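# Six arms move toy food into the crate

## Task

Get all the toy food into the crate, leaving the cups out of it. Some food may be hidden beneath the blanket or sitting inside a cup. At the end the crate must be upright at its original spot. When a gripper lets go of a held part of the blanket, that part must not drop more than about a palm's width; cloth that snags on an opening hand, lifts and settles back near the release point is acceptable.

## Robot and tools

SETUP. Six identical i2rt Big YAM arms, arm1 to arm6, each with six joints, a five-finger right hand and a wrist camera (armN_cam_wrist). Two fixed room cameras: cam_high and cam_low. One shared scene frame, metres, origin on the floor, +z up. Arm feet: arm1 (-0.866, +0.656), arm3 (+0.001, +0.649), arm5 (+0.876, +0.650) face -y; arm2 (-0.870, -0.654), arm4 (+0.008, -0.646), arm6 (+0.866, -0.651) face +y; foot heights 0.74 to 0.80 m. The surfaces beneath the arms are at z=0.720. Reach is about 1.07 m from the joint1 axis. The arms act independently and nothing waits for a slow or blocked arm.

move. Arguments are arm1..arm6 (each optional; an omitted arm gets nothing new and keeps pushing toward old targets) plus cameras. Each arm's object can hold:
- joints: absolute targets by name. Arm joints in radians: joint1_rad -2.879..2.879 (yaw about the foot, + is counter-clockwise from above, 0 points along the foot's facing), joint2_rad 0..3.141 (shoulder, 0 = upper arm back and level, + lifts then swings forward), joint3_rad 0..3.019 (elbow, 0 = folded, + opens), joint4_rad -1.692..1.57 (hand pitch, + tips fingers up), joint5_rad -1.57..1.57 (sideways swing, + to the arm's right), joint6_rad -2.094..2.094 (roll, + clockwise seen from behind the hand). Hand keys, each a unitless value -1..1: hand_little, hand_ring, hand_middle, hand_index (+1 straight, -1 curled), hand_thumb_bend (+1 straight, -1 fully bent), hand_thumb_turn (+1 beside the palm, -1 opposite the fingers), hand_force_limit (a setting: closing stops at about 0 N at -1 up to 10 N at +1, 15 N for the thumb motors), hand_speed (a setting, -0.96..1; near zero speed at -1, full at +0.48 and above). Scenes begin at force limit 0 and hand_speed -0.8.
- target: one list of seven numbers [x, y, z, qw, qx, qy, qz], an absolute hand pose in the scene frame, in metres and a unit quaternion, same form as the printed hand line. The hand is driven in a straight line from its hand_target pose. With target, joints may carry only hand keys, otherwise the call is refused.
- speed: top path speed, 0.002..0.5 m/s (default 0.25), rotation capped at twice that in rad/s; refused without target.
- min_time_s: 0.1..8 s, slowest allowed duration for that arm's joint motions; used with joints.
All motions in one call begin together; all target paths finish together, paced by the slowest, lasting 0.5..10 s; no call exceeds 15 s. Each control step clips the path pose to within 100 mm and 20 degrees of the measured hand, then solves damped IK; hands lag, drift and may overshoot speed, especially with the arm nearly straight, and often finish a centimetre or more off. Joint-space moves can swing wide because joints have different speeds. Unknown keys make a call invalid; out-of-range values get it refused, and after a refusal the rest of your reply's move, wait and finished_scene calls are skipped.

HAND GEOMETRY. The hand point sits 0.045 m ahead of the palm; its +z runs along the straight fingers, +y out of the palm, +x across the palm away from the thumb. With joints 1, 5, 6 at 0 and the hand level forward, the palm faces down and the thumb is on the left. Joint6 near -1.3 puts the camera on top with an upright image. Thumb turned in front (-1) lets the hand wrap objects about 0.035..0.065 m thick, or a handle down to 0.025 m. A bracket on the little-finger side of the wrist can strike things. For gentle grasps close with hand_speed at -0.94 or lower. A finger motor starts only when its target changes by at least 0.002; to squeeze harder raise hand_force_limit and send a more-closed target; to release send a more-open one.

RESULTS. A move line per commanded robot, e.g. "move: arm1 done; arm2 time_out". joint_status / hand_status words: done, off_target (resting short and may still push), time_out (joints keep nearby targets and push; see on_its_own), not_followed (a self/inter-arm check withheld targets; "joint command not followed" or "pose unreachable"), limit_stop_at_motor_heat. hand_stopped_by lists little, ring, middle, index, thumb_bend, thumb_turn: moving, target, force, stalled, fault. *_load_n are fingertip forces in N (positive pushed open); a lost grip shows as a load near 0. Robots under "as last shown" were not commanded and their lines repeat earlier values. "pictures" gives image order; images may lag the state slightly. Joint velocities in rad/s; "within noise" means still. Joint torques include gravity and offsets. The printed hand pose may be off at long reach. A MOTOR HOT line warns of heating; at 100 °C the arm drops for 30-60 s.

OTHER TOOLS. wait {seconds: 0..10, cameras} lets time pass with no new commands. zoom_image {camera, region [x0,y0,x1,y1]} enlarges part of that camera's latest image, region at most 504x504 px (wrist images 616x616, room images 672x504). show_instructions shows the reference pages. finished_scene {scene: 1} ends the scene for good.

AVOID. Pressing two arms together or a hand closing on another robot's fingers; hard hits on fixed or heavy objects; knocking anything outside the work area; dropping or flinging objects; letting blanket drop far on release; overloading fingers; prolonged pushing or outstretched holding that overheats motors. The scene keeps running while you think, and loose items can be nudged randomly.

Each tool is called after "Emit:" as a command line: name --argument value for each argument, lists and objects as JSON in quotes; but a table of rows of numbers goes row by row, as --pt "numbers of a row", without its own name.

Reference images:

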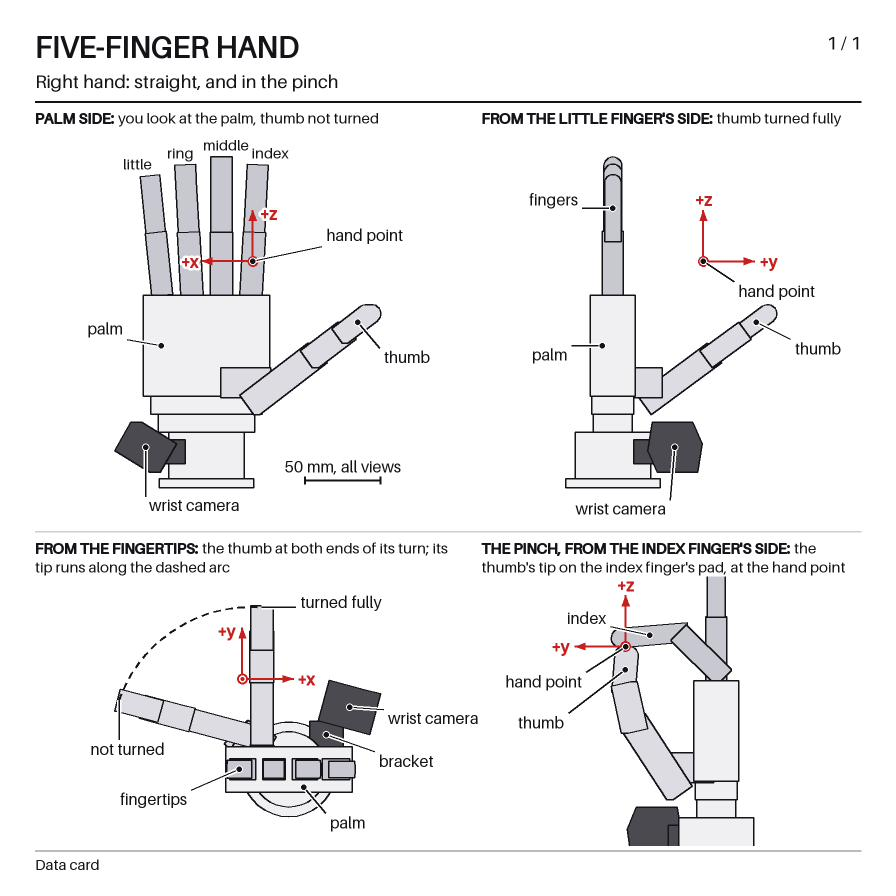

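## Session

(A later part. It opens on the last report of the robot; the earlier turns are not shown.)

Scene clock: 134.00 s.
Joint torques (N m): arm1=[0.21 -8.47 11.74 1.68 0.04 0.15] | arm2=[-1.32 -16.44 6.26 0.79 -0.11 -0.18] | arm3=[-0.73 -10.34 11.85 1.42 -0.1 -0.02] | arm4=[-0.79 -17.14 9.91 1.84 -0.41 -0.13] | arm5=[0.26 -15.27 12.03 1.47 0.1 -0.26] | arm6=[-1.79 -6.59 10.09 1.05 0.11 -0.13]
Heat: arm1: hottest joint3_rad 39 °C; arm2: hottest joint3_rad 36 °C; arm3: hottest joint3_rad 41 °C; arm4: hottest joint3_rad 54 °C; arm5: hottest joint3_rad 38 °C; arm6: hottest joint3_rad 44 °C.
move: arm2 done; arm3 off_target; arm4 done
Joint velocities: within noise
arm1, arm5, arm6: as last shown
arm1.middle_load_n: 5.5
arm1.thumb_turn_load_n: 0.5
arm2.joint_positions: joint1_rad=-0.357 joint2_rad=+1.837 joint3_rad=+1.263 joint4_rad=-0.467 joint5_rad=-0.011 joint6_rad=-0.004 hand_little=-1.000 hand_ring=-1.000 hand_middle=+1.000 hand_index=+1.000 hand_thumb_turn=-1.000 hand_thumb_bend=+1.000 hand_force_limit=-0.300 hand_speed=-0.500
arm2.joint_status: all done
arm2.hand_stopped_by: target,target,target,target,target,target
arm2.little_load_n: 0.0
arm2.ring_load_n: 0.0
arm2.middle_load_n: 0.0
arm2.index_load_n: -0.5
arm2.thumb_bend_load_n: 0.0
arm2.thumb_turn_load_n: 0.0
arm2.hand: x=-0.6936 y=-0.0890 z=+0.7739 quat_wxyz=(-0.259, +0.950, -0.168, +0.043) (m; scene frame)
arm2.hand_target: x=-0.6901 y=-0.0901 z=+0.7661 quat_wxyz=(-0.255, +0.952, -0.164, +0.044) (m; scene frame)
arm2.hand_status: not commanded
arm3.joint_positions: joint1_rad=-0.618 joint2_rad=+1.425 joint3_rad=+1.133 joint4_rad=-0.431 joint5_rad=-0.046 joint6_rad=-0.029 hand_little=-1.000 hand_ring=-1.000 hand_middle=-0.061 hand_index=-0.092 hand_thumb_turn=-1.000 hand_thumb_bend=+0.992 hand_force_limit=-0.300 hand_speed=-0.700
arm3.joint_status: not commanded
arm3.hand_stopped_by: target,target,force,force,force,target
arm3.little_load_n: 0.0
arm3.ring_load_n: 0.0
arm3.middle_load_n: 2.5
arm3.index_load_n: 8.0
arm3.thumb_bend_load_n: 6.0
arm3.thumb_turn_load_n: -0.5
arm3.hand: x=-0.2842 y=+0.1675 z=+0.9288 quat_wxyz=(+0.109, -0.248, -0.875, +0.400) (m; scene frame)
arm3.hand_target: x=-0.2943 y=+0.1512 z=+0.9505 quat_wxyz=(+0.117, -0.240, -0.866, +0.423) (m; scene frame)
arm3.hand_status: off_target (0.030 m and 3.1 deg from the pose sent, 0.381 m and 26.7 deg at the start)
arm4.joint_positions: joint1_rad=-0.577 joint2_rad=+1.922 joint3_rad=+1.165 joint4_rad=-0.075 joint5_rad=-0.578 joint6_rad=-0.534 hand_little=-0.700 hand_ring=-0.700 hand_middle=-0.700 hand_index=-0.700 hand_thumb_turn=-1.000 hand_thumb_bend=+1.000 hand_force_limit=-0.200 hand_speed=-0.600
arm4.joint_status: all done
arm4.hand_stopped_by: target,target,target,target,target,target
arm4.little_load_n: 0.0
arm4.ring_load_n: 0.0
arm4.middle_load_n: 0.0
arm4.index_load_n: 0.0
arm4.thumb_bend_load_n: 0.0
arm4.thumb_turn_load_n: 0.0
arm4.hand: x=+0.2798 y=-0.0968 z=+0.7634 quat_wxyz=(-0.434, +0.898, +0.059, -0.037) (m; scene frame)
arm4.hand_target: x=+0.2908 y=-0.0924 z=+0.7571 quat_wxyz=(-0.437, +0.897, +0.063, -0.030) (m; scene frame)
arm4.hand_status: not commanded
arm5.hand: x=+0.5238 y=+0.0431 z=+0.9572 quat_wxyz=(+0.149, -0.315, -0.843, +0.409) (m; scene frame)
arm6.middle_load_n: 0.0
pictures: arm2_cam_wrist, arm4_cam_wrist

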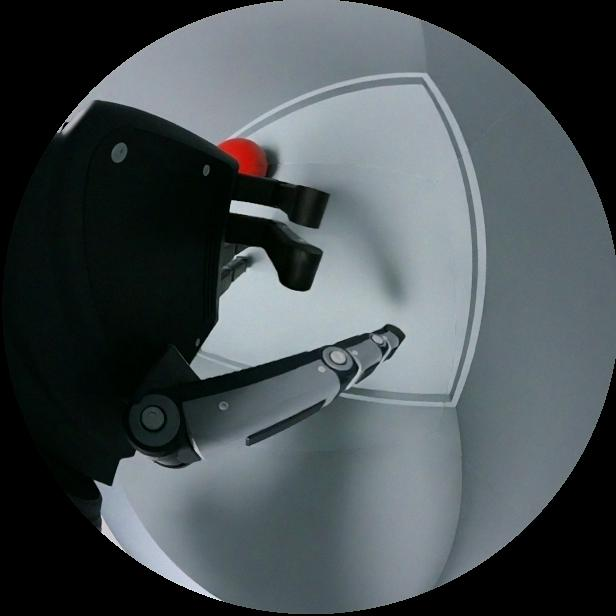

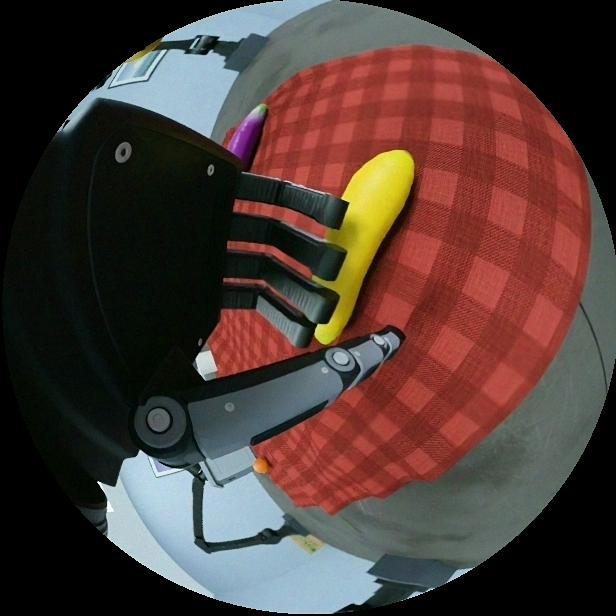

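Emit:
move --arm2 '{"target":[-0.69,-0.10,1.12,0.2550,-0.9519,0.1636,-0.0438],"speed":0.3}' --arm3 '{"target":[-0.30,0.145,0.83,-0.1172,0.2402,0.8662,-0.4225],"speed":0.12}' --arm4 '{"joints":{"hand_speed":-0.6,"hand_force_limit":-0.3,"hand_thumb_bend":0.3}}' --cameras '["arm4_cam_wrist","cam_high","arm2_cam_wrist"]'

Scene clock: 136.47 s.
Joint torques (N m): arm1=[0.32 -8.41 11.75 1.65 0.05 0.16] | arm2=[-1.32 -16.56 9.33 0.14 -0.18 -0.2] | arm3=[-1.49 -11.34 6.82 1.73 -0.16 -0.06] | arm4=[-0.91 -17.14 9.89 1.83 -0.41 -0.13] | arm5=[0.21 -15.27 12.01 1.47 0.1 -0.26] | arm6=[-1.67 -6.59 10.13 1.01 0.11 -0.13]
Heat: arm1: hottest joint3_rad 39 °C; arm2: hottest joint3_rad 36 °C; arm3: hottest joint3_rad 41 °C; arm4: hottest joint3_rad 53 °C; arm5: hottest joint3_rad 39 °C; arm6: hottest joint3_rad 44 °C.
move: arm2 off_target; arm3 done; arm4 off_target
Joint velocities: within noise
arm1, arm5, arm6: as last shown
arm2.joint_positions: joint1_rad=-0.363 joint2_rad=+1.700 joint3_rad=+1.989 joint4_rad=-1.360 joint5_rad=-0.013 joint6_rad=-0.009 hand_little=-1.000 hand_ring=-1.000 hand_middle=+1.000 hand_index=+1.000 hand_thumb_turn=-1.000 hand_thumb_bend=+1.000 hand_force_limit=-0.300 hand_speed=-0.500
arm2.joint_status: not commanded
arm2.hand_stopped_by: target,target,target,target,target,target
arm2.little_load_n: 0.0
arm2.ring_load_n: 0.0
arm2.middle_load_n: 0.0
arm2.index_load_n: 0.0
arm2.thumb_bend_load_n: 0.0
arm2.thumb_turn_load_n: 0.0
arm2.hand: x=-0.6952 y=-0.1013 z=+1.1074 quat_wxyz=(-0.245, +0.954, -0.169, +0.041) (m; scene frame)
arm2.hand_target: x=-0.6902 y=-0.1002 z=+1.1198 quat_wxyz=(-0.255, +0.952, -0.164, +0.044) (m; scene frame)
arm2.hand_status: off_target (0.014 m and 1.4 deg from the pose sent, 0.346 m and 0.7 deg at the start)
arm3.joint_positions: joint1_rad=-0.618 joint2_rad=+1.576 joint3_rad=+1.011 joint4_rad=-0.109 joint5_rad=-0.047 joint6_rad=-0.030 hand_little=-1.000 hand_ring=-1.000 hand_middle=-0.061 hand_index=-0.092 hand_thumb_turn=-1.000 hand_thumb_bend=+0.992 hand_force_limit=-0.300 hand_speed=-0.700
arm3.joint_status: not commanded
arm3.hand_stopped_by: target,target,force,force,force,target
arm3.little_load_n: 0.0
arm3.ring_load_n: 0.5
arm3.middle_load_n: 2.5
arm3.index_load_n: 8.0
arm3.thumb_bend_load_n: 6.0
arm3.thumb_turn_load_n: -0.5
arm3.hand: x=-0.2986 y=+0.1462 z=+0.8356 quat_wxyz=(+0.116, -0.244, -0.866, +0.421) (m; scene frame)
arm3.hand_target: x=-0.3000 y=+0.1451 z=+0.8300 quat_wxyz=(+0.117, -0.240, -0.866, +0.422) (m; scene frame)
arm3.hand_status: done (0.006 m and 0.5 deg from the pose sent, 0.102 m and 3.1 deg at the start)
arm4.joint_positions: joint1_rad=-0.577 joint2_rad=+1.922 joint3_rad=+1.165 joint4_rad=-0.075 joint5_rad=-0.578 joint6_rad=-0.534 hand_little=-0.700 hand_ring=-0.700 hand_middle=-0.700 hand_index=-0.700 hand_thumb_turn=-1.000 hand_thumb_bend=+0.511 hand_force_limit=-0.300 hand_speed=-0.600
arm4.joint_status: hand_thumb_bend off_target (ended at +0.511, target +0.300); the others done
arm4.hand_stopped_by: target,target,target,target,force,target
arm4.little_load_n: 0.0
arm4.ring_load_n: 0.5
arm4.middle_load_n: 0.5
arm4.index_load_n: 0.0
arm4.thumb_bend_load_n: 5.5
arm4.thumb_turn_load_n: 1.0
arm4.hand: x=+0.2798 y=-0.0968 z=+0.7634 quat_wxyz=(-0.434, +0.898, +0.059, -0.037) (m; scene frame)
arm4.hand_target: x=+0.2908 y=-0.0924 z=+0.7571 quat_wxyz=(-0.437, +0.897, +0.063, -0.030) (m; scene frame)
arm4.hand_status: not commanded
arm5.ring_load_n: -1.5
pictures: arm2_cam_wrist, arm4_cam_wrist, cam_high

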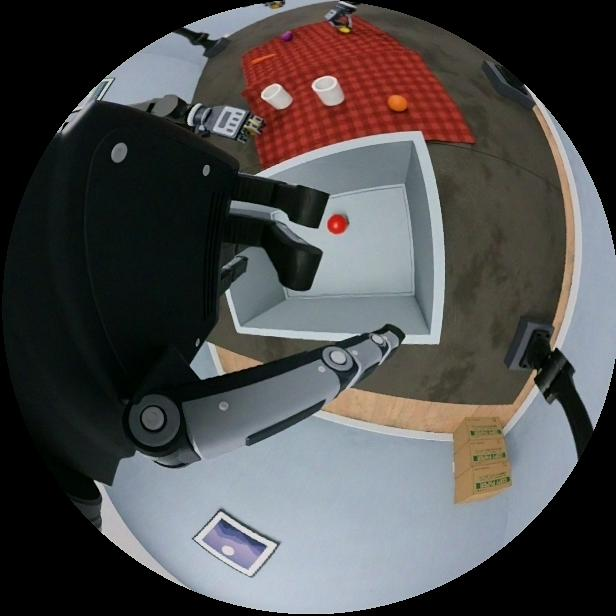

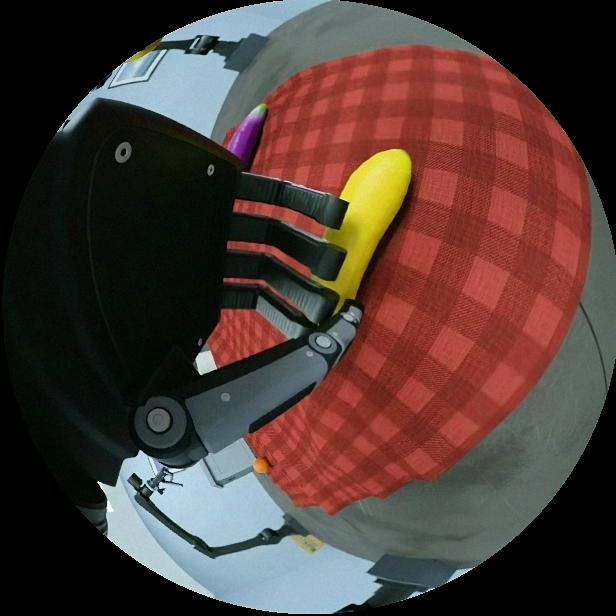

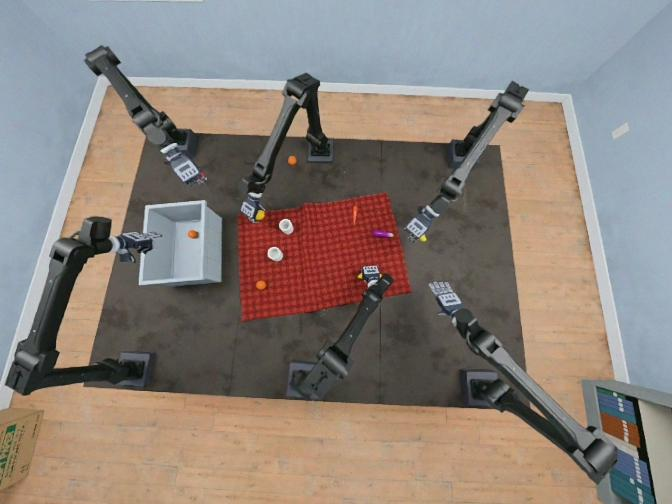

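Emit:
move --arm1 '{"target":[-0.65,0.075,1.13,0.01635,-0.15556,0.98228,-0.10322],"speed":0.25}' --arm2 '{"target":[-0.50,-0.23,1.08,0.3945,-0.8088,0.3919,-0.1912],"speed":0.25}' --arm3 '{"target":[-0.30,0.145,0.767,-0.1172,0.2402,0.8662,-0.4225],"speed":0.08}' --arm4 '{"joints":{"hand_speed":-0.6,"hand_force_limit":-0.2,"hand_index":-0.85,"hand_middle":-0.85,"hand_ring":-0.85}}' --cameras '["arm4_cam_wrist","arm3_cam_wrist"]'

Scene clock: 139.23 s.
Joint torques (N m): arm1=[0.91 -14.92 13.85 0.61 -0.01 -0.03] | arm2=[-0.62 -13.27 7.53 1.61 0.11 0.11] | arm3=[-0.56 -11.11 6.04 1.58 -0.15 -0.1] | arm4=[-0.85 -17.14 9.89 1.84 -0.42 -0.13] | arm5=[0.26 -15.27 12.01 1.47 0.1 -0.26] | arm6=[-1.73 -6.48 10.07 1.03 0.12 -0.14]
Heat: arm1: hottest joint3_rad 40 °C; arm2: hottest joint3_rad 36 °C; arm3: hottest joint3_rad 41 °C; arm4: hottest joint3_rad 53 °C; arm5: hottest joint3_rad 39 °C; arm6: hottest joint3_rad 44 °C.
move: arm1 off_target; arm2 done; arm3 done; arm4 off_target
Joint velocities: within noise
arm1.joint_positions: joint1_rad=+0.308 joint2_rad=+2.025 joint3_rad=+2.397 joint4_rad=-1.689 joint5_rad=-0.008 joint6_rad=+0.009 hand_little=-1.000 hand_ring=-1.000 hand_middle=-0.157 hand_index=-0.268 hand_thumb_turn=-1.000 hand_thumb_bend=+0.979 hand_force_limit=-0.300 hand_speed=-0.700
arm1.joint_status: not commanded
arm1.hand_stopped_by: target,target,force,force,force,target
arm1.little_load_n: 0.0
arm1.ring_load_n: 0.0
arm1.middle_load_n: 6.0
arm1.index_load_n: 3.5
arm1.thumb_bend_load_n: 6.5
arm1.thumb_turn_load_n: 0.5
arm1.hand: x=-0.6485 y=+0.0800 z=+1.1078 quat_wxyz=(-0.025, +0.148, -0.981, +0.124) (m; scene frame)
arm1.hand_target: x=-0.6503 y=+0.0763 z=+1.1292 quat_wxyz=(-0.026, +0.152, -0.977, +0.147) (m; scene frame)
arm1.hand_status: off_target (0.023 m and 2.7 deg from the pose sent, 0.238 m and 43.4 deg at the start; a joint's target at an end of its range on 25 of 68 steps)
arm2.joint_positions: joint1_rad=-0.740 joint2_rad=+1.361 joint3_rad=+1.383 joint4_rad=-0.723 joint5_rad=+0.127 joint6_rad=+0.087 hand_little=-1.000 hand_ring=-1.000 hand_middle=+1.000 hand_index=+1.000 hand_thumb_turn=-1.000 hand_thumb_bend=+1.000 hand_force_limit=-0.300 hand_speed=-0.500
arm2.joint_status: not commanded
arm2.hand_stopped_by: target,target,target,target,target,target
arm2.little_load_n: 0.5
arm2.ring_load_n: 0.0
arm2.middle_load_n: 0.0
arm2.index_load_n: 0.0
arm2.thumb_bend_load_n: 0.0
arm2.thumb_turn_load_n: 0.0
arm2.hand: x=-0.4998 y=-0.2325 z=+1.0698 quat_wxyz=(-0.380, +0.818, -0.388, +0.190) (m; scene frame)
arm2.hand_target: x=-0.5001 y=-0.2300 z=+1.0801 quat_wxyz=(-0.395, +0.809, -0.392, +0.191) (m; scene frame)
arm2.hand_status: done (0.010 m and 2.0 deg from the pose sent, 0.235 m and 39.2 deg at the start)
arm3.joint_positions: joint1_rad=-0.618 joint2_rad=+1.681 joint3_rad=+0.948 joint4_rad=+0.066 joint5_rad=-0.047 joint6_rad=-0.030 hand_little=-1.000 hand_ring=-1.000 hand_middle=-0.061 hand_index=-0.092 hand_thumb_turn=-1.000 hand_thumb_bend=+0.992 hand_force_limit=-0.300 hand_speed=-0.700
arm3.joint_status: not commanded
arm3.hand_stopped_by: target,target,force,force,force,target
arm3.little_load_n: 0.0
arm3.ring_load_n: 0.5
arm3.middle_load_n: 2.5
arm3.index_load_n: 8.0
arm3.thumb_bend_load_n: 6.0
arm3.thumb_turn_load_n: -0.5
arm3.hand: x=-0.2999 y=+0.1444 z=+0.7765 quat_wxyz=(+0.117, -0.243, -0.865, +0.424) (m; scene frame)
arm3.hand_target: x=-0.2999 y=+0.1452 z=+0.7672 quat_wxyz=(+0.117, -0.240, -0.866, +0.422) (m; scene frame)
arm3.hand_status: done (0.010 m and 0.4 deg from the pose sent, 0.069 m and 0.5 deg at the start)
arm4.joint_positions: joint1_rad=-0.577 joint2_rad=+1.922 joint3_rad=+1.165 joint4_rad=-0.075 joint5_rad=-0.578 joint6_rad=-0.534 hand_little=-0.700 hand_ring=-0.850 hand_middle=-0.730 hand_index=-0.850 hand_thumb_turn=-1.000 hand_thumb_bend=+0.512 hand_force_limit=-0.200 hand_speed=-0.600
arm4.joint_status: hand_middle off_target (ended at -0.730, target -0.850); the others done
arm4.hand_stopped_by: target,target,force,target,force,target
arm4.little_load_n: 0.0
arm4.ring_load_n: 0.0
arm4.middle_load_n: 8.0
arm4.index_load_n: 0.0
arm4.thumb_bend_load_n: 6.0
arm4.thumb_turn_load_n: 0.5
arm4.hand: x=+0.2798 y=-0.0968 z=+0.7634 quat_wxyz=(-0.434, +0.898, +0.059, -0.037) (m; scene frame)
arm4.hand_target: x=+0.2908 y=-0.0924 z=+0.7571 quat_wxyz=(-0.437, +0.897, +0.063, -0.030) (m; scene frame)
arm4.hand_status: not commanded
arm5, arm6: as last shown
pictures: arm3_cam_wrist, arm4_cam_wrist

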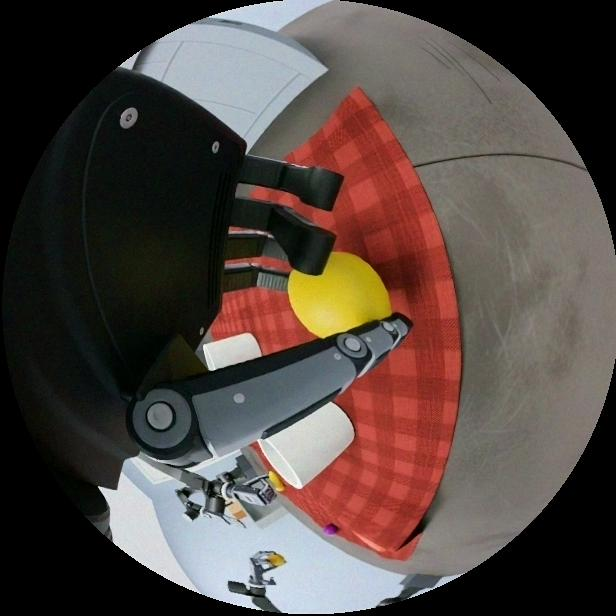

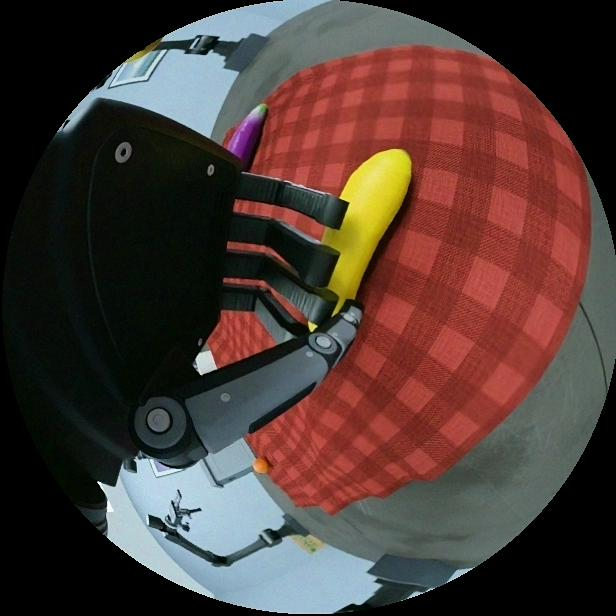

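Emit:
move --arm1 '{"target":[-0.612,0.045,0.88,0.0405,-0.1511,0.9540,-0.2556],"speed":0.2}' --arm2 '{"target":[-0.275,-0.172,0.885,0.3945,-0.8088,0.3919,-0.1912],"speed":0.25}' --arm3 '{"target":[-0.30,0.145,0.757,-0.1172,0.2402,0.8662,-0.4225],"speed":0.08}' --arm4 '{"target":[0.27,-0.12,0.86,0.4373,-0.8966,-0.0627,0.0306],"speed":0.12}' --cameras '["arm4_cam_wrist","arm2_cam_wrist"]'

Scene clock: 142.07 s.
Joint torques (N m): arm1=[2.26 -13.92 9.62 2.26 0.07 0.15] | arm2=[-0.73 -22.01 10.47 1.47 -0.21 -0.2] | arm3=[-0.67 -11.58 5.96 1.46 -0.19 -0.06] | arm4=[-0.67 -18.02 8.43 0.95 -0.37 -0.12] | arm5=[0.21 -15.27 12.03 1.47 0.1 -0.26] | arm6=[-1.79 -6.65 10.09 1.03 0.11 -0.13]
Heat: arm1: hottest joint3_rad 40 °C; arm2: hottest joint3_rad 36 °C; arm3: hottest joint3_rad 41 °C; arm4: hottest joint3_rad 53 °C; arm5: hottest joint3_rad 40 °C; arm6: hottest joint3_rad 44 °C.
move: arm1 off_target; arm2 off_target; arm3 off_target; arm4 done
Joint velocities: within noise
arm1.joint_positions: joint1_rad=+0.336 joint2_rad=+1.922 joint3_rad=+1.592 joint4_rad=-0.736 joint5_rad=+0.016 joint6_rad=+0.021 hand_little=-1.000 hand_ring=-1.000 hand_middle=-0.157 hand_index=-0.268 hand_thumb_turn=-1.000 hand_thumb_bend=+0.979 hand_force_limit=-0.300 hand_speed=-0.700
arm1.joint_status: not commanded
arm1.hand_stopped_by: target,target,force,force,force,target
arm1.little_load_n: 0.0
arm1.ring_load_n: 0.0
arm1.middle_load_n: 6.0
arm1.index_load_n: 3.5
arm1.thumb_bend_load_n: 6.5
arm1.thumb_turn_load_n: 0.0
arm1.hand: x=-0.6226 y=+0.0470 z=+0.8769 quat_wxyz=(-0.038, +0.150, -0.957, +0.246) (m; scene frame)
arm1.hand_target: x=-0.6121 y=+0.0451 z=+0.8801 quat_wxyz=(-0.041, +0.151, -0.954, +0.255) (m; scene frame)
arm1.hand_status: off_target (0.011 m and 1.2 deg from the pose sent, 0.233 m and 15.5 deg at the start)
arm2.joint_positions: joint1_rad=-0.934 joint2_rad=+1.969 joint3_rad=+1.588 joint4_rad=-0.352 joint5_rad=-0.021 joint6_rad=-0.004 hand_little=-1.000 hand_ring=-1.000 hand_middle=+1.000 hand_index=+1.000 hand_thumb_turn=-1.000 hand_thumb_bend=+1.000 hand_force_limit=-0.300 hand_speed=-0.500
arm2.joint_status: not commanded
arm2.hand_stopped_by: target,target,target,target,target,target
arm2.little_load_n: 0.0
arm2.ring_load_n: 0.0
arm2.middle_load_n: 0.0
arm2.index_load_n: 0.0
arm2.thumb_bend_load_n: 0.0
arm2.thumb_turn_load_n: 0.0
arm2.hand: x=-0.2919 y=-0.1841 z=+0.8532 quat_wxyz=(-0.368, +0.818, -0.406, +0.176) (m; scene frame)
arm2.hand_target: x=-0.2765 y=-0.1731 z=+0.8857 quat_wxyz=(-0.395, +0.809, -0.392, +0.192) (m; scene frame)
arm2.hand_status: off_target (0.038 m and 4.0 deg from the pose sent, 0.297 m and 2.0 deg at the start)
arm3.joint_positions: joint1_rad=-0.618 joint2_rad=+1.698 joint3_rad=+0.941 joint4_rad=+0.094 joint5_rad=-0.047 joint6_rad=-0.030 hand_little=-1.000 hand_ring=-1.000 hand_middle=-0.061 hand_index=-0.092 hand_thumb_turn=-1.000 hand_thumb_bend=+0.992 hand_force_limit=-0.300 hand_speed=-0.700
arm3.joint_status: not commanded
arm3.hand_stopped_by: target,target,force,force,force,target
arm3.little_load_n: 0.0
arm3.ring_load_n: 0.0
arm3.middle_load_n: 2.5
arm3.index_load_n: 8.5
arm3.thumb_bend_load_n: 6.0
arm3.thumb_turn_load_n: -0.5
arm3.hand: x=-0.3004 y=+0.1437 z=+0.7684 quat_wxyz=(+0.117, -0.243, -0.864, +0.425) (m; scene frame)
arm3.hand_target: x=-0.2998 y=+0.1453 z=+0.7570 quat_wxyz=(+0.117, -0.240, -0.866, +0.422) (m; scene frame)
arm3.hand_status: off_target (0.012 m and 0.5 deg from the pose sent, 0.019 m and 0.4 deg at the start)
arm4.joint_positions: joint1_rad=-0.577 joint2_rad=+1.713 joint3_rad=+1.165 joint4_rad=-0.261 joint5_rad=-0.578 joint6_rad=-0.534 hand_little=-0.700 hand_ring=-0.850 hand_middle=-0.730 hand_index=-0.850 hand_thumb_turn=-1.000 hand_thumb_bend=+0.512 hand_force_limit=-0.200 hand_speed=-0.600
arm4.joint_status: not commanded
arm4.hand_stopped_by: target,target,force,target,force,target
arm4.little_load_n: 0.0
arm4.ring_load_n: 0.0
arm4.middle_load_n: 8.0
arm4.index_load_n: 0.0
arm4.thumb_bend_load_n: 6.0
arm4.thumb_turn_load_n: 1.0
arm4.hand: x=+0.2691 y=-0.1124 z=+0.8626 quat_wxyz=(-0.441, +0.895, +0.062, -0.030) (m; scene frame)
arm4.hand_target: x=+0.2699 y=-0.1199 z=+0.8599 quat_wxyz=(-0.437, +0.897, +0.063, -0.031) (m; scene frame)
arm4.hand_status: done (0.008 m and 0.5 deg from the pose sent, 0.100 m and 0.9 deg at the start)
arm5, arm6: as last shown
arm5.thumb_bend_load_n: 7.5
pictures: arm2_cam_wrist, arm4_cam_wrist

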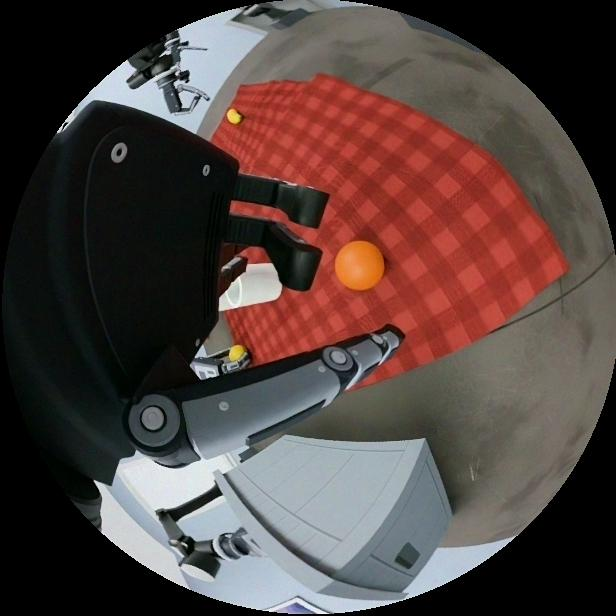

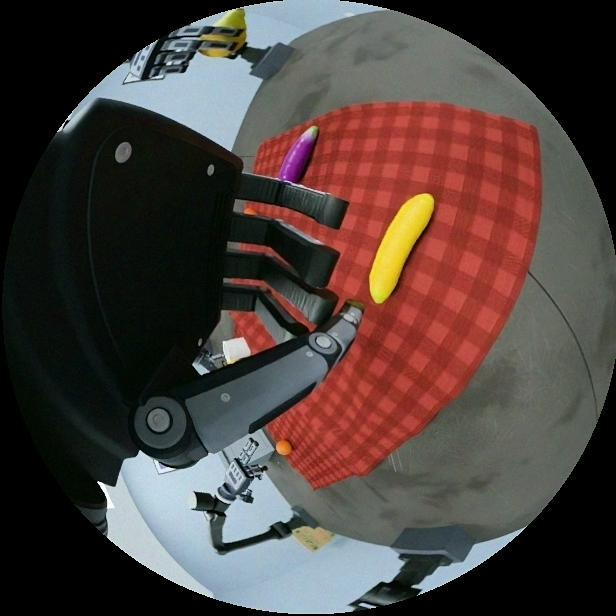

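Emit:
move --arm1 '{"target":[-0.606,0.045,0.778,0.0405,-0.1511,0.9540,-0.2556],"speed":0.1}' --arm2 '{"target":[-0.257,-0.159,0.81,0.3945,-0.8088,0.3919,-0.1912],"speed":0.12}' --arm3 '{"joints":{"hand_speed":-0.5,"hand_index":1.0,"hand_middle":1.0,"hand_thumb_bend":1.0}}' --arm4 '{"target":[0.292,-0.101,0.815,0.438,-0.8979,0.0392,-0.0191],"speed":0.1,"joints":{"hand_speed":0.2,"hand_index":1.0,"hand_middle":1.0,"hand_ring":1.0,"hand_little":1.0,"hand_thumb_bend":1.0}}' --cameras '["arm4_cam_wrist","arm2_cam_wrist","arm3_cam_wrist"]'

Scene clock: 144.87 s.
Joint torques (N m): arm1=[2.43 -14.21 8.68 2.24 0.06 0.16] | arm2=[-1.08 -21.25 10.17 1.61 -0.22 -0.2] | arm3=[-1.03 -11.11 5.72 1.51 -0.19 -0.01] | arm4=[0.62 -15.97 7.83 2.09 -0.08 0.11] | arm5=[0.21 -15.33 12 1.47 0.1 -0.26] | arm6=[-1.79 -6.59 10.11 0.99 0.11 -0.13]
Heat: arm1: hottest joint3_rad 40 °C; arm2: hottest joint3_rad 37 °C; arm3: hottest joint3_rad 41 °C; arm4: hottest joint3_rad 53 °C; arm5: hottest joint3_rad 40 °C; arm6: hottest joint3_rad 44 °C.
move: arm1 off_target; arm2 off_target; arm3 done; arm4 off_target
Joint velocities: within noise
arm1.joint_positions: joint1_rad=+0.343 joint2_rad=+2.041 joint3_rad=+1.489 joint4_rad=-0.514 joint5_rad=+0.020 joint6_rad=+0.029 hand_little=-1.000 hand_ring=-1.000 hand_middle=-0.157 hand_index=-0.268 hand_thumb_turn=-1.000 hand_thumb_bend=+0.979 hand_force_limit=-0.300 hand_speed=-0.700
arm1.joint_status: not commanded
arm1.hand_stopped_by: target,target,force,force,force,target
arm1.little_load_n: 0.0
arm1.ring_load_n: 0.0
arm1.middle_load_n: 6.0
arm1.index_load_n: 3.5
arm1.thumb_bend_load_n: 6.5
arm1.thumb_turn_load_n: 0.5
arm1.hand: x=-0.6176 y=+0.0463 z=+0.7757 quat_wxyz=(-0.037, +0.149, -0.957, +0.247) (m; scene frame)
arm1.hand_target: x=-0.6062 y=+0.0451 z=+0.7781 quat_wxyz=(-0.041, +0.151, -0.954, +0.256) (m; scene frame)
arm1.hand_status: off_target (0.012 m and 1.1 deg from the pose sent, 0.100 m and 1.2 deg at the start)
arm2.joint_positions: joint1_rad=-0.934 joint2_rad=+2.083 joint3_rad=+1.591 joint4_rad=-0.228 joint5_rad=-0.021 joint6_rad=-0.004 hand_little=-1.000 hand_ring=-1.000 hand_middle=+1.000 hand_index=+1.000 hand_thumb_turn=-1.000 hand_thumb_bend=+1.000 hand_force_limit=-0.300 hand_speed=-0.500
arm2.joint_status: not commanded
arm2.hand_stopped_by: target,target,target,target,target,target
arm2.little_load_n: 0.0
arm2.ring_load_n: 0.0
arm2.middle_load_n: 0.0
arm2.index_load_n: 0.0
arm2.thumb_bend_load_n: 0.0
arm2.thumb_turn_load_n: 0.0
arm2.hand: x=-0.2756 y=-0.1721 z=+0.7907 quat_wxyz=(-0.373, +0.816, -0.404, +0.178) (m; scene frame)
arm2.hand_target: x=-0.2584 y=-0.1600 z=+0.8106 quat_wxyz=(-0.394, +0.809, -0.392, +0.191) (m; scene frame)
arm2.hand_status: off_target (0.030 m and 3.3 deg from the pose sent, 0.061 m and 4.0 deg at the start)
arm3.joint_positions: joint1_rad=-0.618 joint2_rad=+1.698 joint3_rad=+0.941 joint4_rad=+0.094 joint5_rad=-0.047 joint6_rad=-0.031 hand_little=-1.000 hand_ring=-1.000 hand_middle=+1.000 hand_index=+1.000 hand_thumb_turn=-1.000 hand_thumb_bend=+1.000 hand_force_limit=-0.300 hand_speed=-0.500
arm3.joint_status: all done
arm3.hand_stopped_by: target,target,target,target,target,target
arm3.little_load_n: 0.0
arm3.ring_load_n: 0.0
arm3.middle_load_n: 0.0
arm3.index_load_n: -0.5
arm3.thumb_bend_load_n: 0.0
arm3.thumb_turn_load_n: 0.0
arm3.hand: x=-0.3005 y=+0.1437 z=+0.7684 quat_wxyz=(+0.117, -0.243, -0.864, +0.425) (m; scene frame)
arm3.hand_target: x=-0.2998 y=+0.1454 z=+0.7570 quat_wxyz=(+0.117, -0.240, -0.866, +0.422) (m; scene frame)
arm3.hand_status: not commanded
arm4.joint_positions: joint1_rad=-0.577 joint2_rad=+1.762 joint3_rad=+1.125 joint4_rad=-0.067 joint5_rad=-0.408 joint6_rad=-0.365 hand_little=+1.000 hand_ring=+1.000 hand_middle=+1.000 hand_index=+1.000 hand_thumb_turn=-1.000 hand_thumb_bend=+1.000 hand_force_limit=-0.200 hand_speed=+0.200
arm4.joint_status: all done
arm4.hand_stopped_by: target,target,target,target,target,target
arm4.little_load_n: 0.0
arm4.ring_load_n: -0.5
arm4.middle_load_n: 0.0
arm4.index_load_n: 0.0
arm4.thumb_bend_load_n: 0.0
arm4.thumb_turn_load_n: 0.0
arm4.hand: x=+0.3015 y=-0.0996 z=+0.8350 quat_wxyz=(-0.448, +0.893, -0.033, +0.030) (m; scene frame)
arm4.hand_target: x=+0.2918 y=-0.1016 z=+0.8154 quat_wxyz=(-0.438, +0.898, -0.039, +0.019) (m; scene frame)
arm4.hand_status: off_target (0.022 m and 1.9 deg from the pose sent, 0.054 m and 13.0 deg at the start)
arm5: as last shown
arm5.ring_load_n: -1.0
arm6.joint_positions: joint1_rad=+0.654 joint2_rad=+1.221 joint3_rad=+0.920 joint4_rad=-0.410 joint5_rad=+0.360 joint6_rad=+0.306 hand_little=+1.000 hand_ring=+1.000 hand_middle=+1.000 hand_index=+1.000 hand_thumb_turn=-1.000 hand_thumb_bend=+1.000 hand_force_limit=-0.200 hand_speed=-0.500
arm6.joint_status: not commanded
arm6.hand_stopped_by: target,target,target,target,target,target
arm6.little_load_n: 0.0
arm6.ring_load_n: 0.0
arm6.middle_load_n: 0.0
arm6.index_load_n: 0.0
arm6.thumb_bend_load_n: 0.0
arm6.thumb_turn_load_n: 0.0
arm6.hand: x=+0.5759 y=-0.2495 z=+0.9728 quat_wxyz=(-0.441, +0.892, +0.090, -0.051) (m; scene frame)
arm6.hand_target: x=+0.5799 y=-0.2500 z=+0.9700 quat_wxyz=(-0.436, +0.894, +0.094, -0.046) (m; scene frame)
arm6.hand_status: not commanded
pictures: arm2_cam_wrist, arm3_cam_wrist, arm4_cam_wrist

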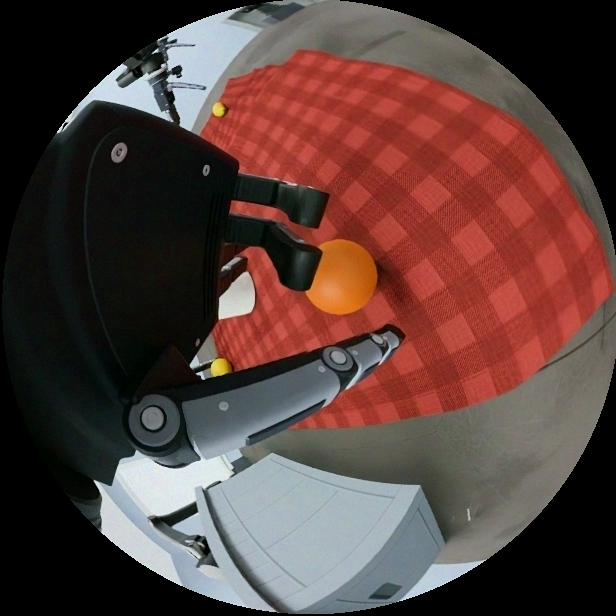

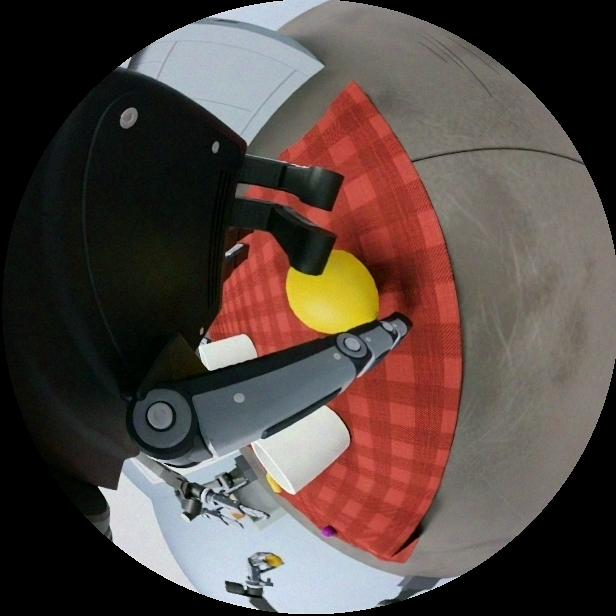

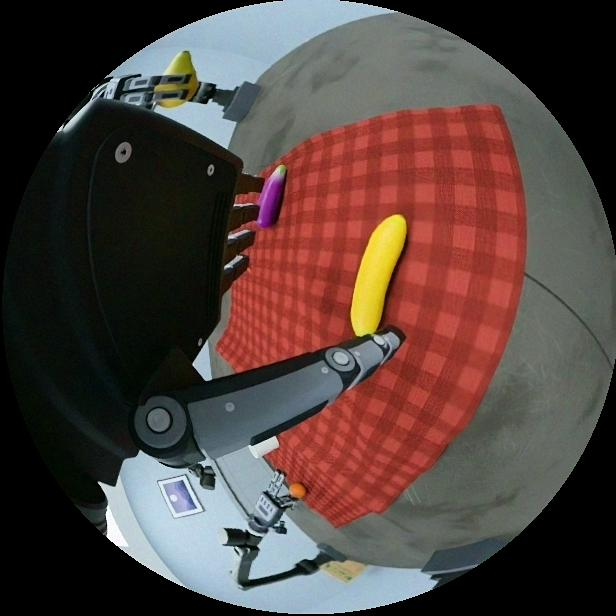

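Emit:
move --arm1 '{"joints":{"hand_speed":-0.5,"hand_index":1.0,"hand_middle":1.0,"hand_thumb_bend":1.0}}' --arm2 '{"target":[-0.245,-0.158,0.778,0.3945,-0.8088,0.3919,-0.1912],"speed":0.08}' --arm3 '{"target":[-0.24,0.235,0.85,-0.1172,0.2402,0.8662,-0.4225],"speed":0.15}' --arm4 '{"target":[0.281,-0.094,0.752,0.438,-0.8979,0.0392,-0.0191],"speed":0.08}' --cameras '["arm4_cam_wrist","arm2_cam_wrist","arm1_cam_wrist"]'

Scene clock: 147.27 s.
Joint torques (N m): arm1=[2.37 -13.68 8.73 2.06 0.05 0.15] | arm2=[-1.32 -21.25 9.88 1.62 -0.22 -0.21] | arm3=[-1.44 -6.83 6.78 0.29 -0.19 -0.02] | arm4=[0.67 -16.62 7.01 2.1 -0.06 0.11] | arm5=[0.21 -15.27 12.01 1.46 0.1 -0.26] | arm6=[-1.9 -6.53 10.09 1.03 0.11 -0.14]
Heat: arm1: hottest joint3_rad 40 °C; arm2: hottest joint3_rad 37 °C; arm3: hottest joint3_rad 41 °C; arm4: hottest joint3_rad 52 °C; arm5: hottest joint3_rad 40 °C; arm6: hottest joint3_rad 44 °C.
move: arm1 done; arm2 off_target; arm3 off_target; arm4 off_target
Joint velocities: within noise
arm1.joint_positions: joint1_rad=+0.343 joint2_rad=+2.034 joint3_rad=+1.489 joint4_rad=-0.509 joint5_rad=+0.020 joint6_rad=+0.030 hand_little=-1.000 hand_ring=-1.000 hand_middle=+1.000 hand_index=+1.000 hand_thumb_turn=-1.000 hand_thumb_bend=+1.000 hand_force_limit=-0.300 hand_speed=-0.500
arm1.joint_status: all done
arm1.hand_stopped_by: target,target,target,target,target,target
arm1.little_load_n: 0.0
arm1.ring_load_n: 0.0
arm1.middle_load_n: 0.0
arm1.index_load_n: 0.0
arm1.thumb_bend_load_n: 0.0
arm1.thumb_turn_load_n: 0.0
arm1.hand: x=-0.6165 y=+0.0442 z=+0.7803 quat_wxyz=(-0.038, +0.149, -0.955, +0.252) (m; scene frame)
arm1.hand_target: x=-0.6061 y=+0.0451 z=+0.7782 quat_wxyz=(-0.041, +0.151, -0.954, +0.256) (m; scene frame)
arm1.hand_status: not commanded
arm2.joint_positions: joint1_rad=-0.937 joint2_rad=+2.140 joint3_rad=+1.613 joint4_rad=-0.182 joint5_rad=-0.029 joint6_rad=-0.010 hand_little=-1.000 hand_ring=-1.000 hand_middle=+1.000 hand_index=+1.000 hand_thumb_turn=-1.000 hand_thumb_bend=+1.000 hand_force_limit=-0.300 hand_speed=-0.500
arm2.joint_status: not commanded
arm2.hand_stopped_by: target,target,target,target,target,target
arm2.little_load_n: 0.0
arm2.ring_load_n: 0.0
arm2.middle_load_n: 0.0
arm2.index_load_n: 0.0
arm2.thumb_bend_load_n: 0.0
arm2.thumb_turn_load_n: 0.0
arm2.hand: x=-0.2647 y=-0.1656 z=+0.7669 quat_wxyz=(-0.379, +0.815, -0.401, +0.180) (m; scene frame)
arm2.hand_target: x=-0.2461 y=-0.1587 z=+0.7785 quat_wxyz=(-0.395, +0.809, -0.392, +0.191) (m; scene frame)
arm2.hand_status: off_target (0.024 m and 2.6 deg from the pose sent, 0.036 m and 3.3 deg at the start)
arm3.joint_positions: joint1_rad=-0.618 joint2_rad=+1.272 joint3_rad=+0.755 joint4_rad=-0.122 joint5_rad=-0.051 joint6_rad=-0.033 hand_little=-1.000 hand_ring=-1.000 hand_middle=+1.000 hand_index=+1.000 hand_thumb_turn=-1.000 hand_thumb_bend=+1.000 hand_force_limit=-0.300 hand_speed=-0.500
arm3.joint_status: not commanded
arm3.hand_stopped_by: target,target,target,target,target,target
arm3.little_load_n: 0.0
arm3.ring_load_n: 0.0
arm3.middle_load_n: 0.0
arm3.index_load_n: 0.0
arm3.thumb_bend_load_n: 0.0
arm3.thumb_turn_load_n: 0.0
arm3.hand: x=-0.2415 y=+0.2283 z=+0.8606 quat_wxyz=(+0.120, -0.239, -0.859, +0.436) (m; scene frame)
arm3.hand_target: x=-0.2399 y=+0.2351 z=+0.8501 quat_wxyz=(+0.117, -0.240, -0.866, +0.422) (m; scene frame)
arm3.hand_status: off_target (0.013 m and 1.8 deg from the pose sent, 0.137 m and 0.5 deg at the start)
arm4.joint_positions: joint1_rad=-0.552 joint2_rad=+1.880 joint3_rad=+1.084 joint4_rad=+0.097 joint5_rad=-0.391 joint6_rad=-0.348 hand_little=+1.000 hand_ring=+1.000 hand_middle=+1.000 hand_index=+1.000 hand_thumb_turn=-1.000 hand_thumb_bend=+1.000 hand_force_limit=-0.200 hand_speed=+0.200
arm4.joint_status: not commanded
arm4.hand_stopped_by: target,target,target,target,target,target
arm4.little_load_n: 0.0
arm4.ring_load_n: 0.0
arm4.middle_load_n: -0.5
arm4.index_load_n: 0.0
arm4.thumb_bend_load_n: 0.0
arm4.thumb_turn_load_n: 0.0
arm4.hand: x=+0.2908 y=-0.0911 z=+0.7705 quat_wxyz=(-0.447, +0.893, -0.033, +0.029) (m; scene frame)
arm4.hand_target: x=+0.2808 y=-0.0945 z=+0.7525 quat_wxyz=(-0.438, +0.898, -0.039, +0.019) (m; scene frame)
arm4.hand_status: off_target (0.021 m and 1.7 deg from the pose sent, 0.086 m and 1.9 deg at the start)
arm5, arm6: as last shown
arm5.thumb_bend_load_n: 8.0
pictures: arm1_cam_wrist, arm2_cam_wrist, arm4_cam_wrist

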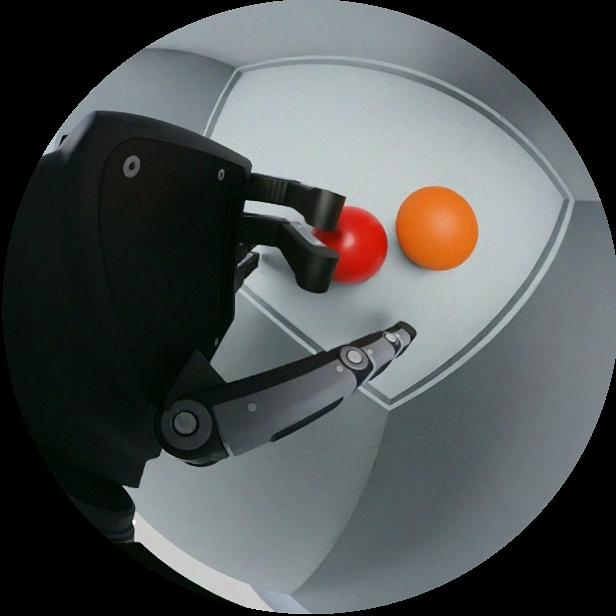

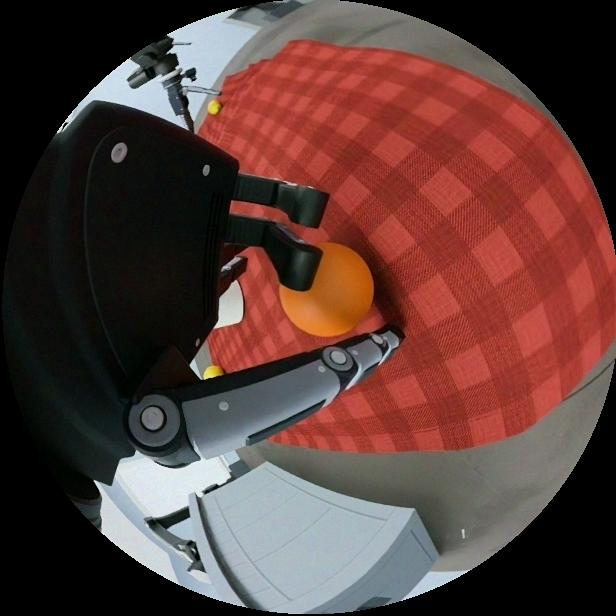

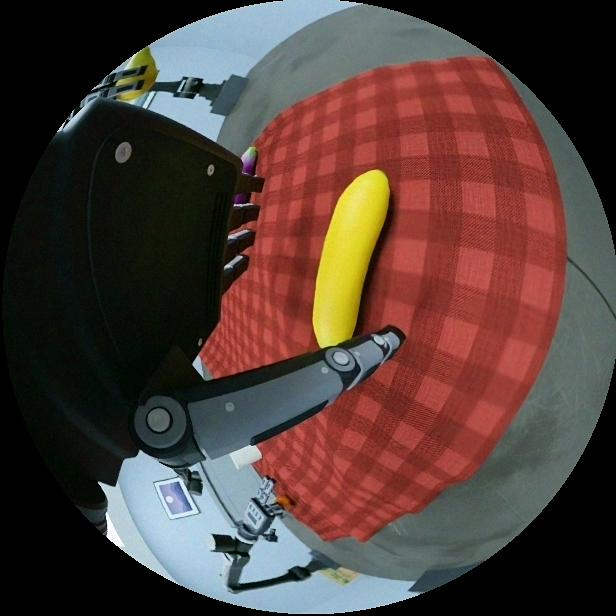

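Emit:
move --arm1 '{"target":[-0.63,0.06,1.12,0.0405,-0.1511,0.9540,-0.2556],"speed":0.3}' --arm2 '{"joints":{"hand_speed":-0.65,"hand_force_limit":-0.4,"hand_index":-0.5,"hand_middle":-0.5}}' --arm3 '{"target":[0.0,0.27,0.96,0.1135,-0.2326,0.8681,-0.4235],"speed":0.25}' --arm4 '{"target":[0.298,-0.089,0.743,0.438,-0.8979,0.0392,-0.0191],"speed":0.08}' --cameras '["arm4_cam_wrist","arm1_cam_wrist"]'

Scene clock: 150.80 s.
Joint torques (N m): arm1=[0.21 -12.63 14.11 1.06 -0.21 -0.03] | arm2=[-1.2 -21.6 9.06 1.18 -0.21 -0.2] | arm3=[-0.44 -4.78 11.54 -0.16 -0.43 -0.01] | arm4=[-0.91 -16.26 10.21 1.89 -0.31 -0.01] | arm5=[0.21 -15.33 12.01 1.47 0.1 -0.26] | arm6=[-1.67 -6.65 10.13 1.02 0.11 -0.13]
Heat: arm1: hottest joint3_rad 40 °C; arm2: hottest joint3_rad 37 °C; arm3: hottest joint3_rad 41 °C; arm4: hottest joint3_rad 52 °C; arm5: hottest joint3_rad 40 °C; arm6: hottest joint3_rad 44 °C.
move: arm1 off_target; arm2 off_target; arm3 off_target; arm4 off_target
Joint velocities: within noise
arm1.joint_positions: joint1_rad=+0.343 joint2_rad=+1.834 joint3_rad=+2.064 joint4_rad=-1.308 joint5_rad=+0.014 joint6_rad=+0.025 hand_little=-1.000 hand_ring=-1.000 hand_middle=+1.000 hand_index=+1.000 hand_thumb_turn=-1.000 hand_thumb_bend=+1.000 hand_force_limit=-0.300 hand_speed=-0.500
arm1.joint_status: not commanded
arm1.hand_stopped_by: target,target,target,target,target,target
arm1.little_load_n: 0.0
arm1.ring_load_n: 0.0
arm1.middle_load_n: 0.0
arm1.index_load_n: 0.0
arm1.thumb_bend_load_n: 0.0
arm1.thumb_turn_load_n: 0.0
arm1.hand: x=-0.6251 y=+0.0695 z=+1.1030 quat_wxyz=(-0.039, +0.152, -0.958, +0.241) (m; scene frame)
arm1.hand_target: x=-0.6302 y=+0.0607 z=+1.1198 quat_wxyz=(-0.040, +0.151, -0.954, +0.256) (m; scene frame)
arm1.hand_status: off_target (0.020 m and 1.8 deg from the pose sent, 0.340 m and 0.6 deg at the start)
arm2.joint_positions: joint1_rad=-0.937 joint2_rad=+2.142 joint3_rad=+1.624 joint4_rad=-0.172 joint5_rad=-0.029 joint6_rad=-0.011 hand_little=-1.000 hand_ring=-1.000 hand_middle=-0.190 hand_index=-0.413 hand_thumb_turn=-1.000 hand_thumb_bend=+1.000 hand_force_limit=-0.400 hand_speed=-0.650
arm2.joint_status: hand_middle off_target (ended at -0.190, target -0.500); hand_index off_target (ended at -0.413, target -0.500); the others done
arm2.hand_stopped_by: target,target,force,force,target,target
arm2.little_load_n: 0.0
arm2.ring_load_n: 0.5
arm2.middle_load_n: 2.5
arm2.index_load_n: 5.5
arm2.thumb_bend_load_n: 1.0
arm2.thumb_turn_load_n: -1.0
arm2.hand: x=-0.2595 y=-0.1618 z=+0.7726 quat_wxyz=(-0.386, +0.811, -0.398, +0.184) (m; scene frame)
arm2.hand_target: x=-0.2461 y=-0.1587 z=+0.7785 quat_wxyz=(-0.395, +0.809, -0.392, +0.191) (m; scene frame)
arm2.hand_status: not commanded
arm3.joint_positions: joint1_rad=-0.305 joint2_rad=+1.018 joint3_rad=+0.840 joint4_rad=-0.706 joint5_rad=-0.609 joint6_rad=-0.564 hand_little=-1.000 hand_ring=-1.000 hand_middle=+1.000 hand_index=+1.000 hand_thumb_turn=-1.000 hand_thumb_bend=+1.000 hand_force_limit=-0.300 hand_speed=-0.500
arm3.joint_status: not commanded
arm3.hand_stopped_by: target,target,target,target,target,target
arm3.little_load_n: 0.0
arm3.ring_load_n: 0.0
arm3.middle_load_n: 0.0
arm3.index_load_n: 0.0
arm3.thumb_bend_load_n: 0.0
arm3.thumb_turn_load_n: 0.0
arm3.hand: x=+0.0018 y=+0.2797 z=+0.9386 quat_wxyz=(-0.122, +0.224, -0.876, +0.410) (m; scene frame)
arm3.hand_target: x=+0.0001 y=+0.2706 z=+0.9599 quat_wxyz=(-0.113, +0.232, -0.868, +0.424) (m; scene frame)
arm3.hand_status: off_target (0.024 m and 2.2 deg from the pose sent, 0.264 m and 61.1 deg at the start)
arm4.joint_positions: joint1_rad=-0.553 joint2_rad=+1.917 joint3_rad=+1.084 joint4_rad=+0.097 joint5_rad=-0.400 joint6_rad=-0.348 hand_little=+1.000 hand_ring=+1.000 hand_middle=+1.000 hand_index=+1.000 hand_thumb_turn=-1.000 hand_thumb_bend=+1.000 hand_force_limit=-0.200 hand_speed=+0.200
arm4.joint_status: not commanded
arm4.hand_stopped_by: target,target,target,target,target,target
arm4.little_load_n: 0.0
arm4.ring_load_n: 0.0
arm4.middle_load_n: 0.0
arm4.index_load_n: 0.0
arm4.thumb_bend_load_n: -0.5
arm4.thumb_turn_load_n: 0.0
arm4.hand: x=+0.2860 y=-0.0957 z=+0.7494 quat_wxyz=(-0.435, +0.900, -0.036, +0.016) (m; scene frame)
arm4.hand_target: x=+0.2978 y=-0.0897 z=+0.7432 quat_wxyz=(-0.438, +0.898, -0.039, +0.019) (m; scene frame)
arm4.hand_status: off_target (0.015 m and 0.7 deg from the pose sent, 0.028 m and 1.7 deg at the start)
arm5, arm6: as last shown
arm5.thumb_bend_load_n: 7.5
pictures: arm1_cam_wrist, arm4_cam_wrist

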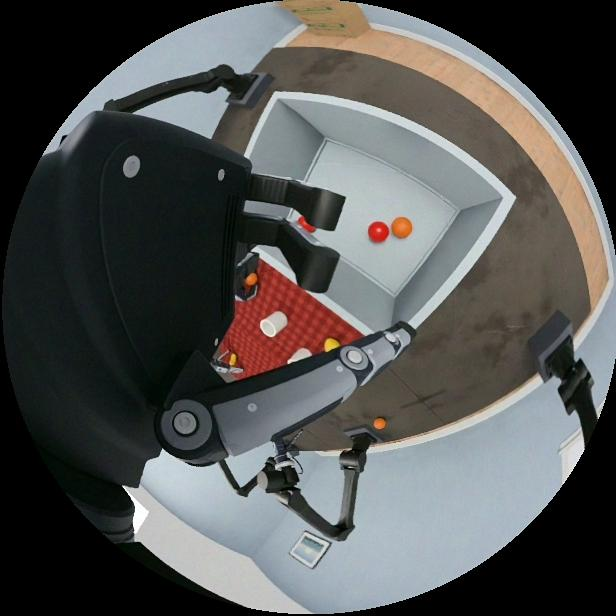

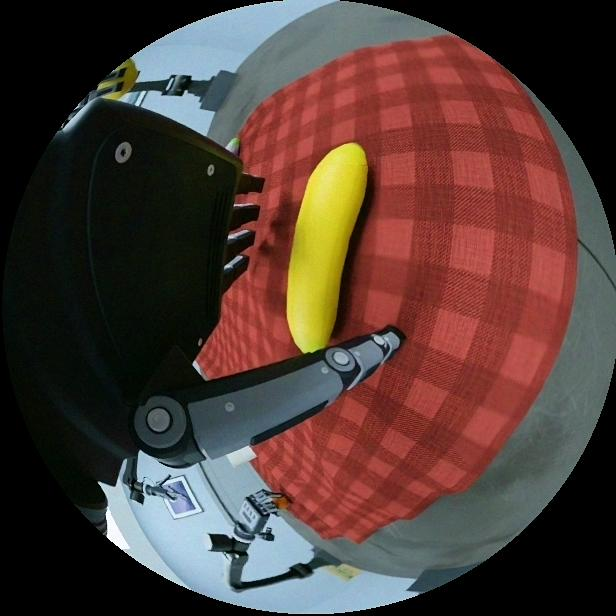

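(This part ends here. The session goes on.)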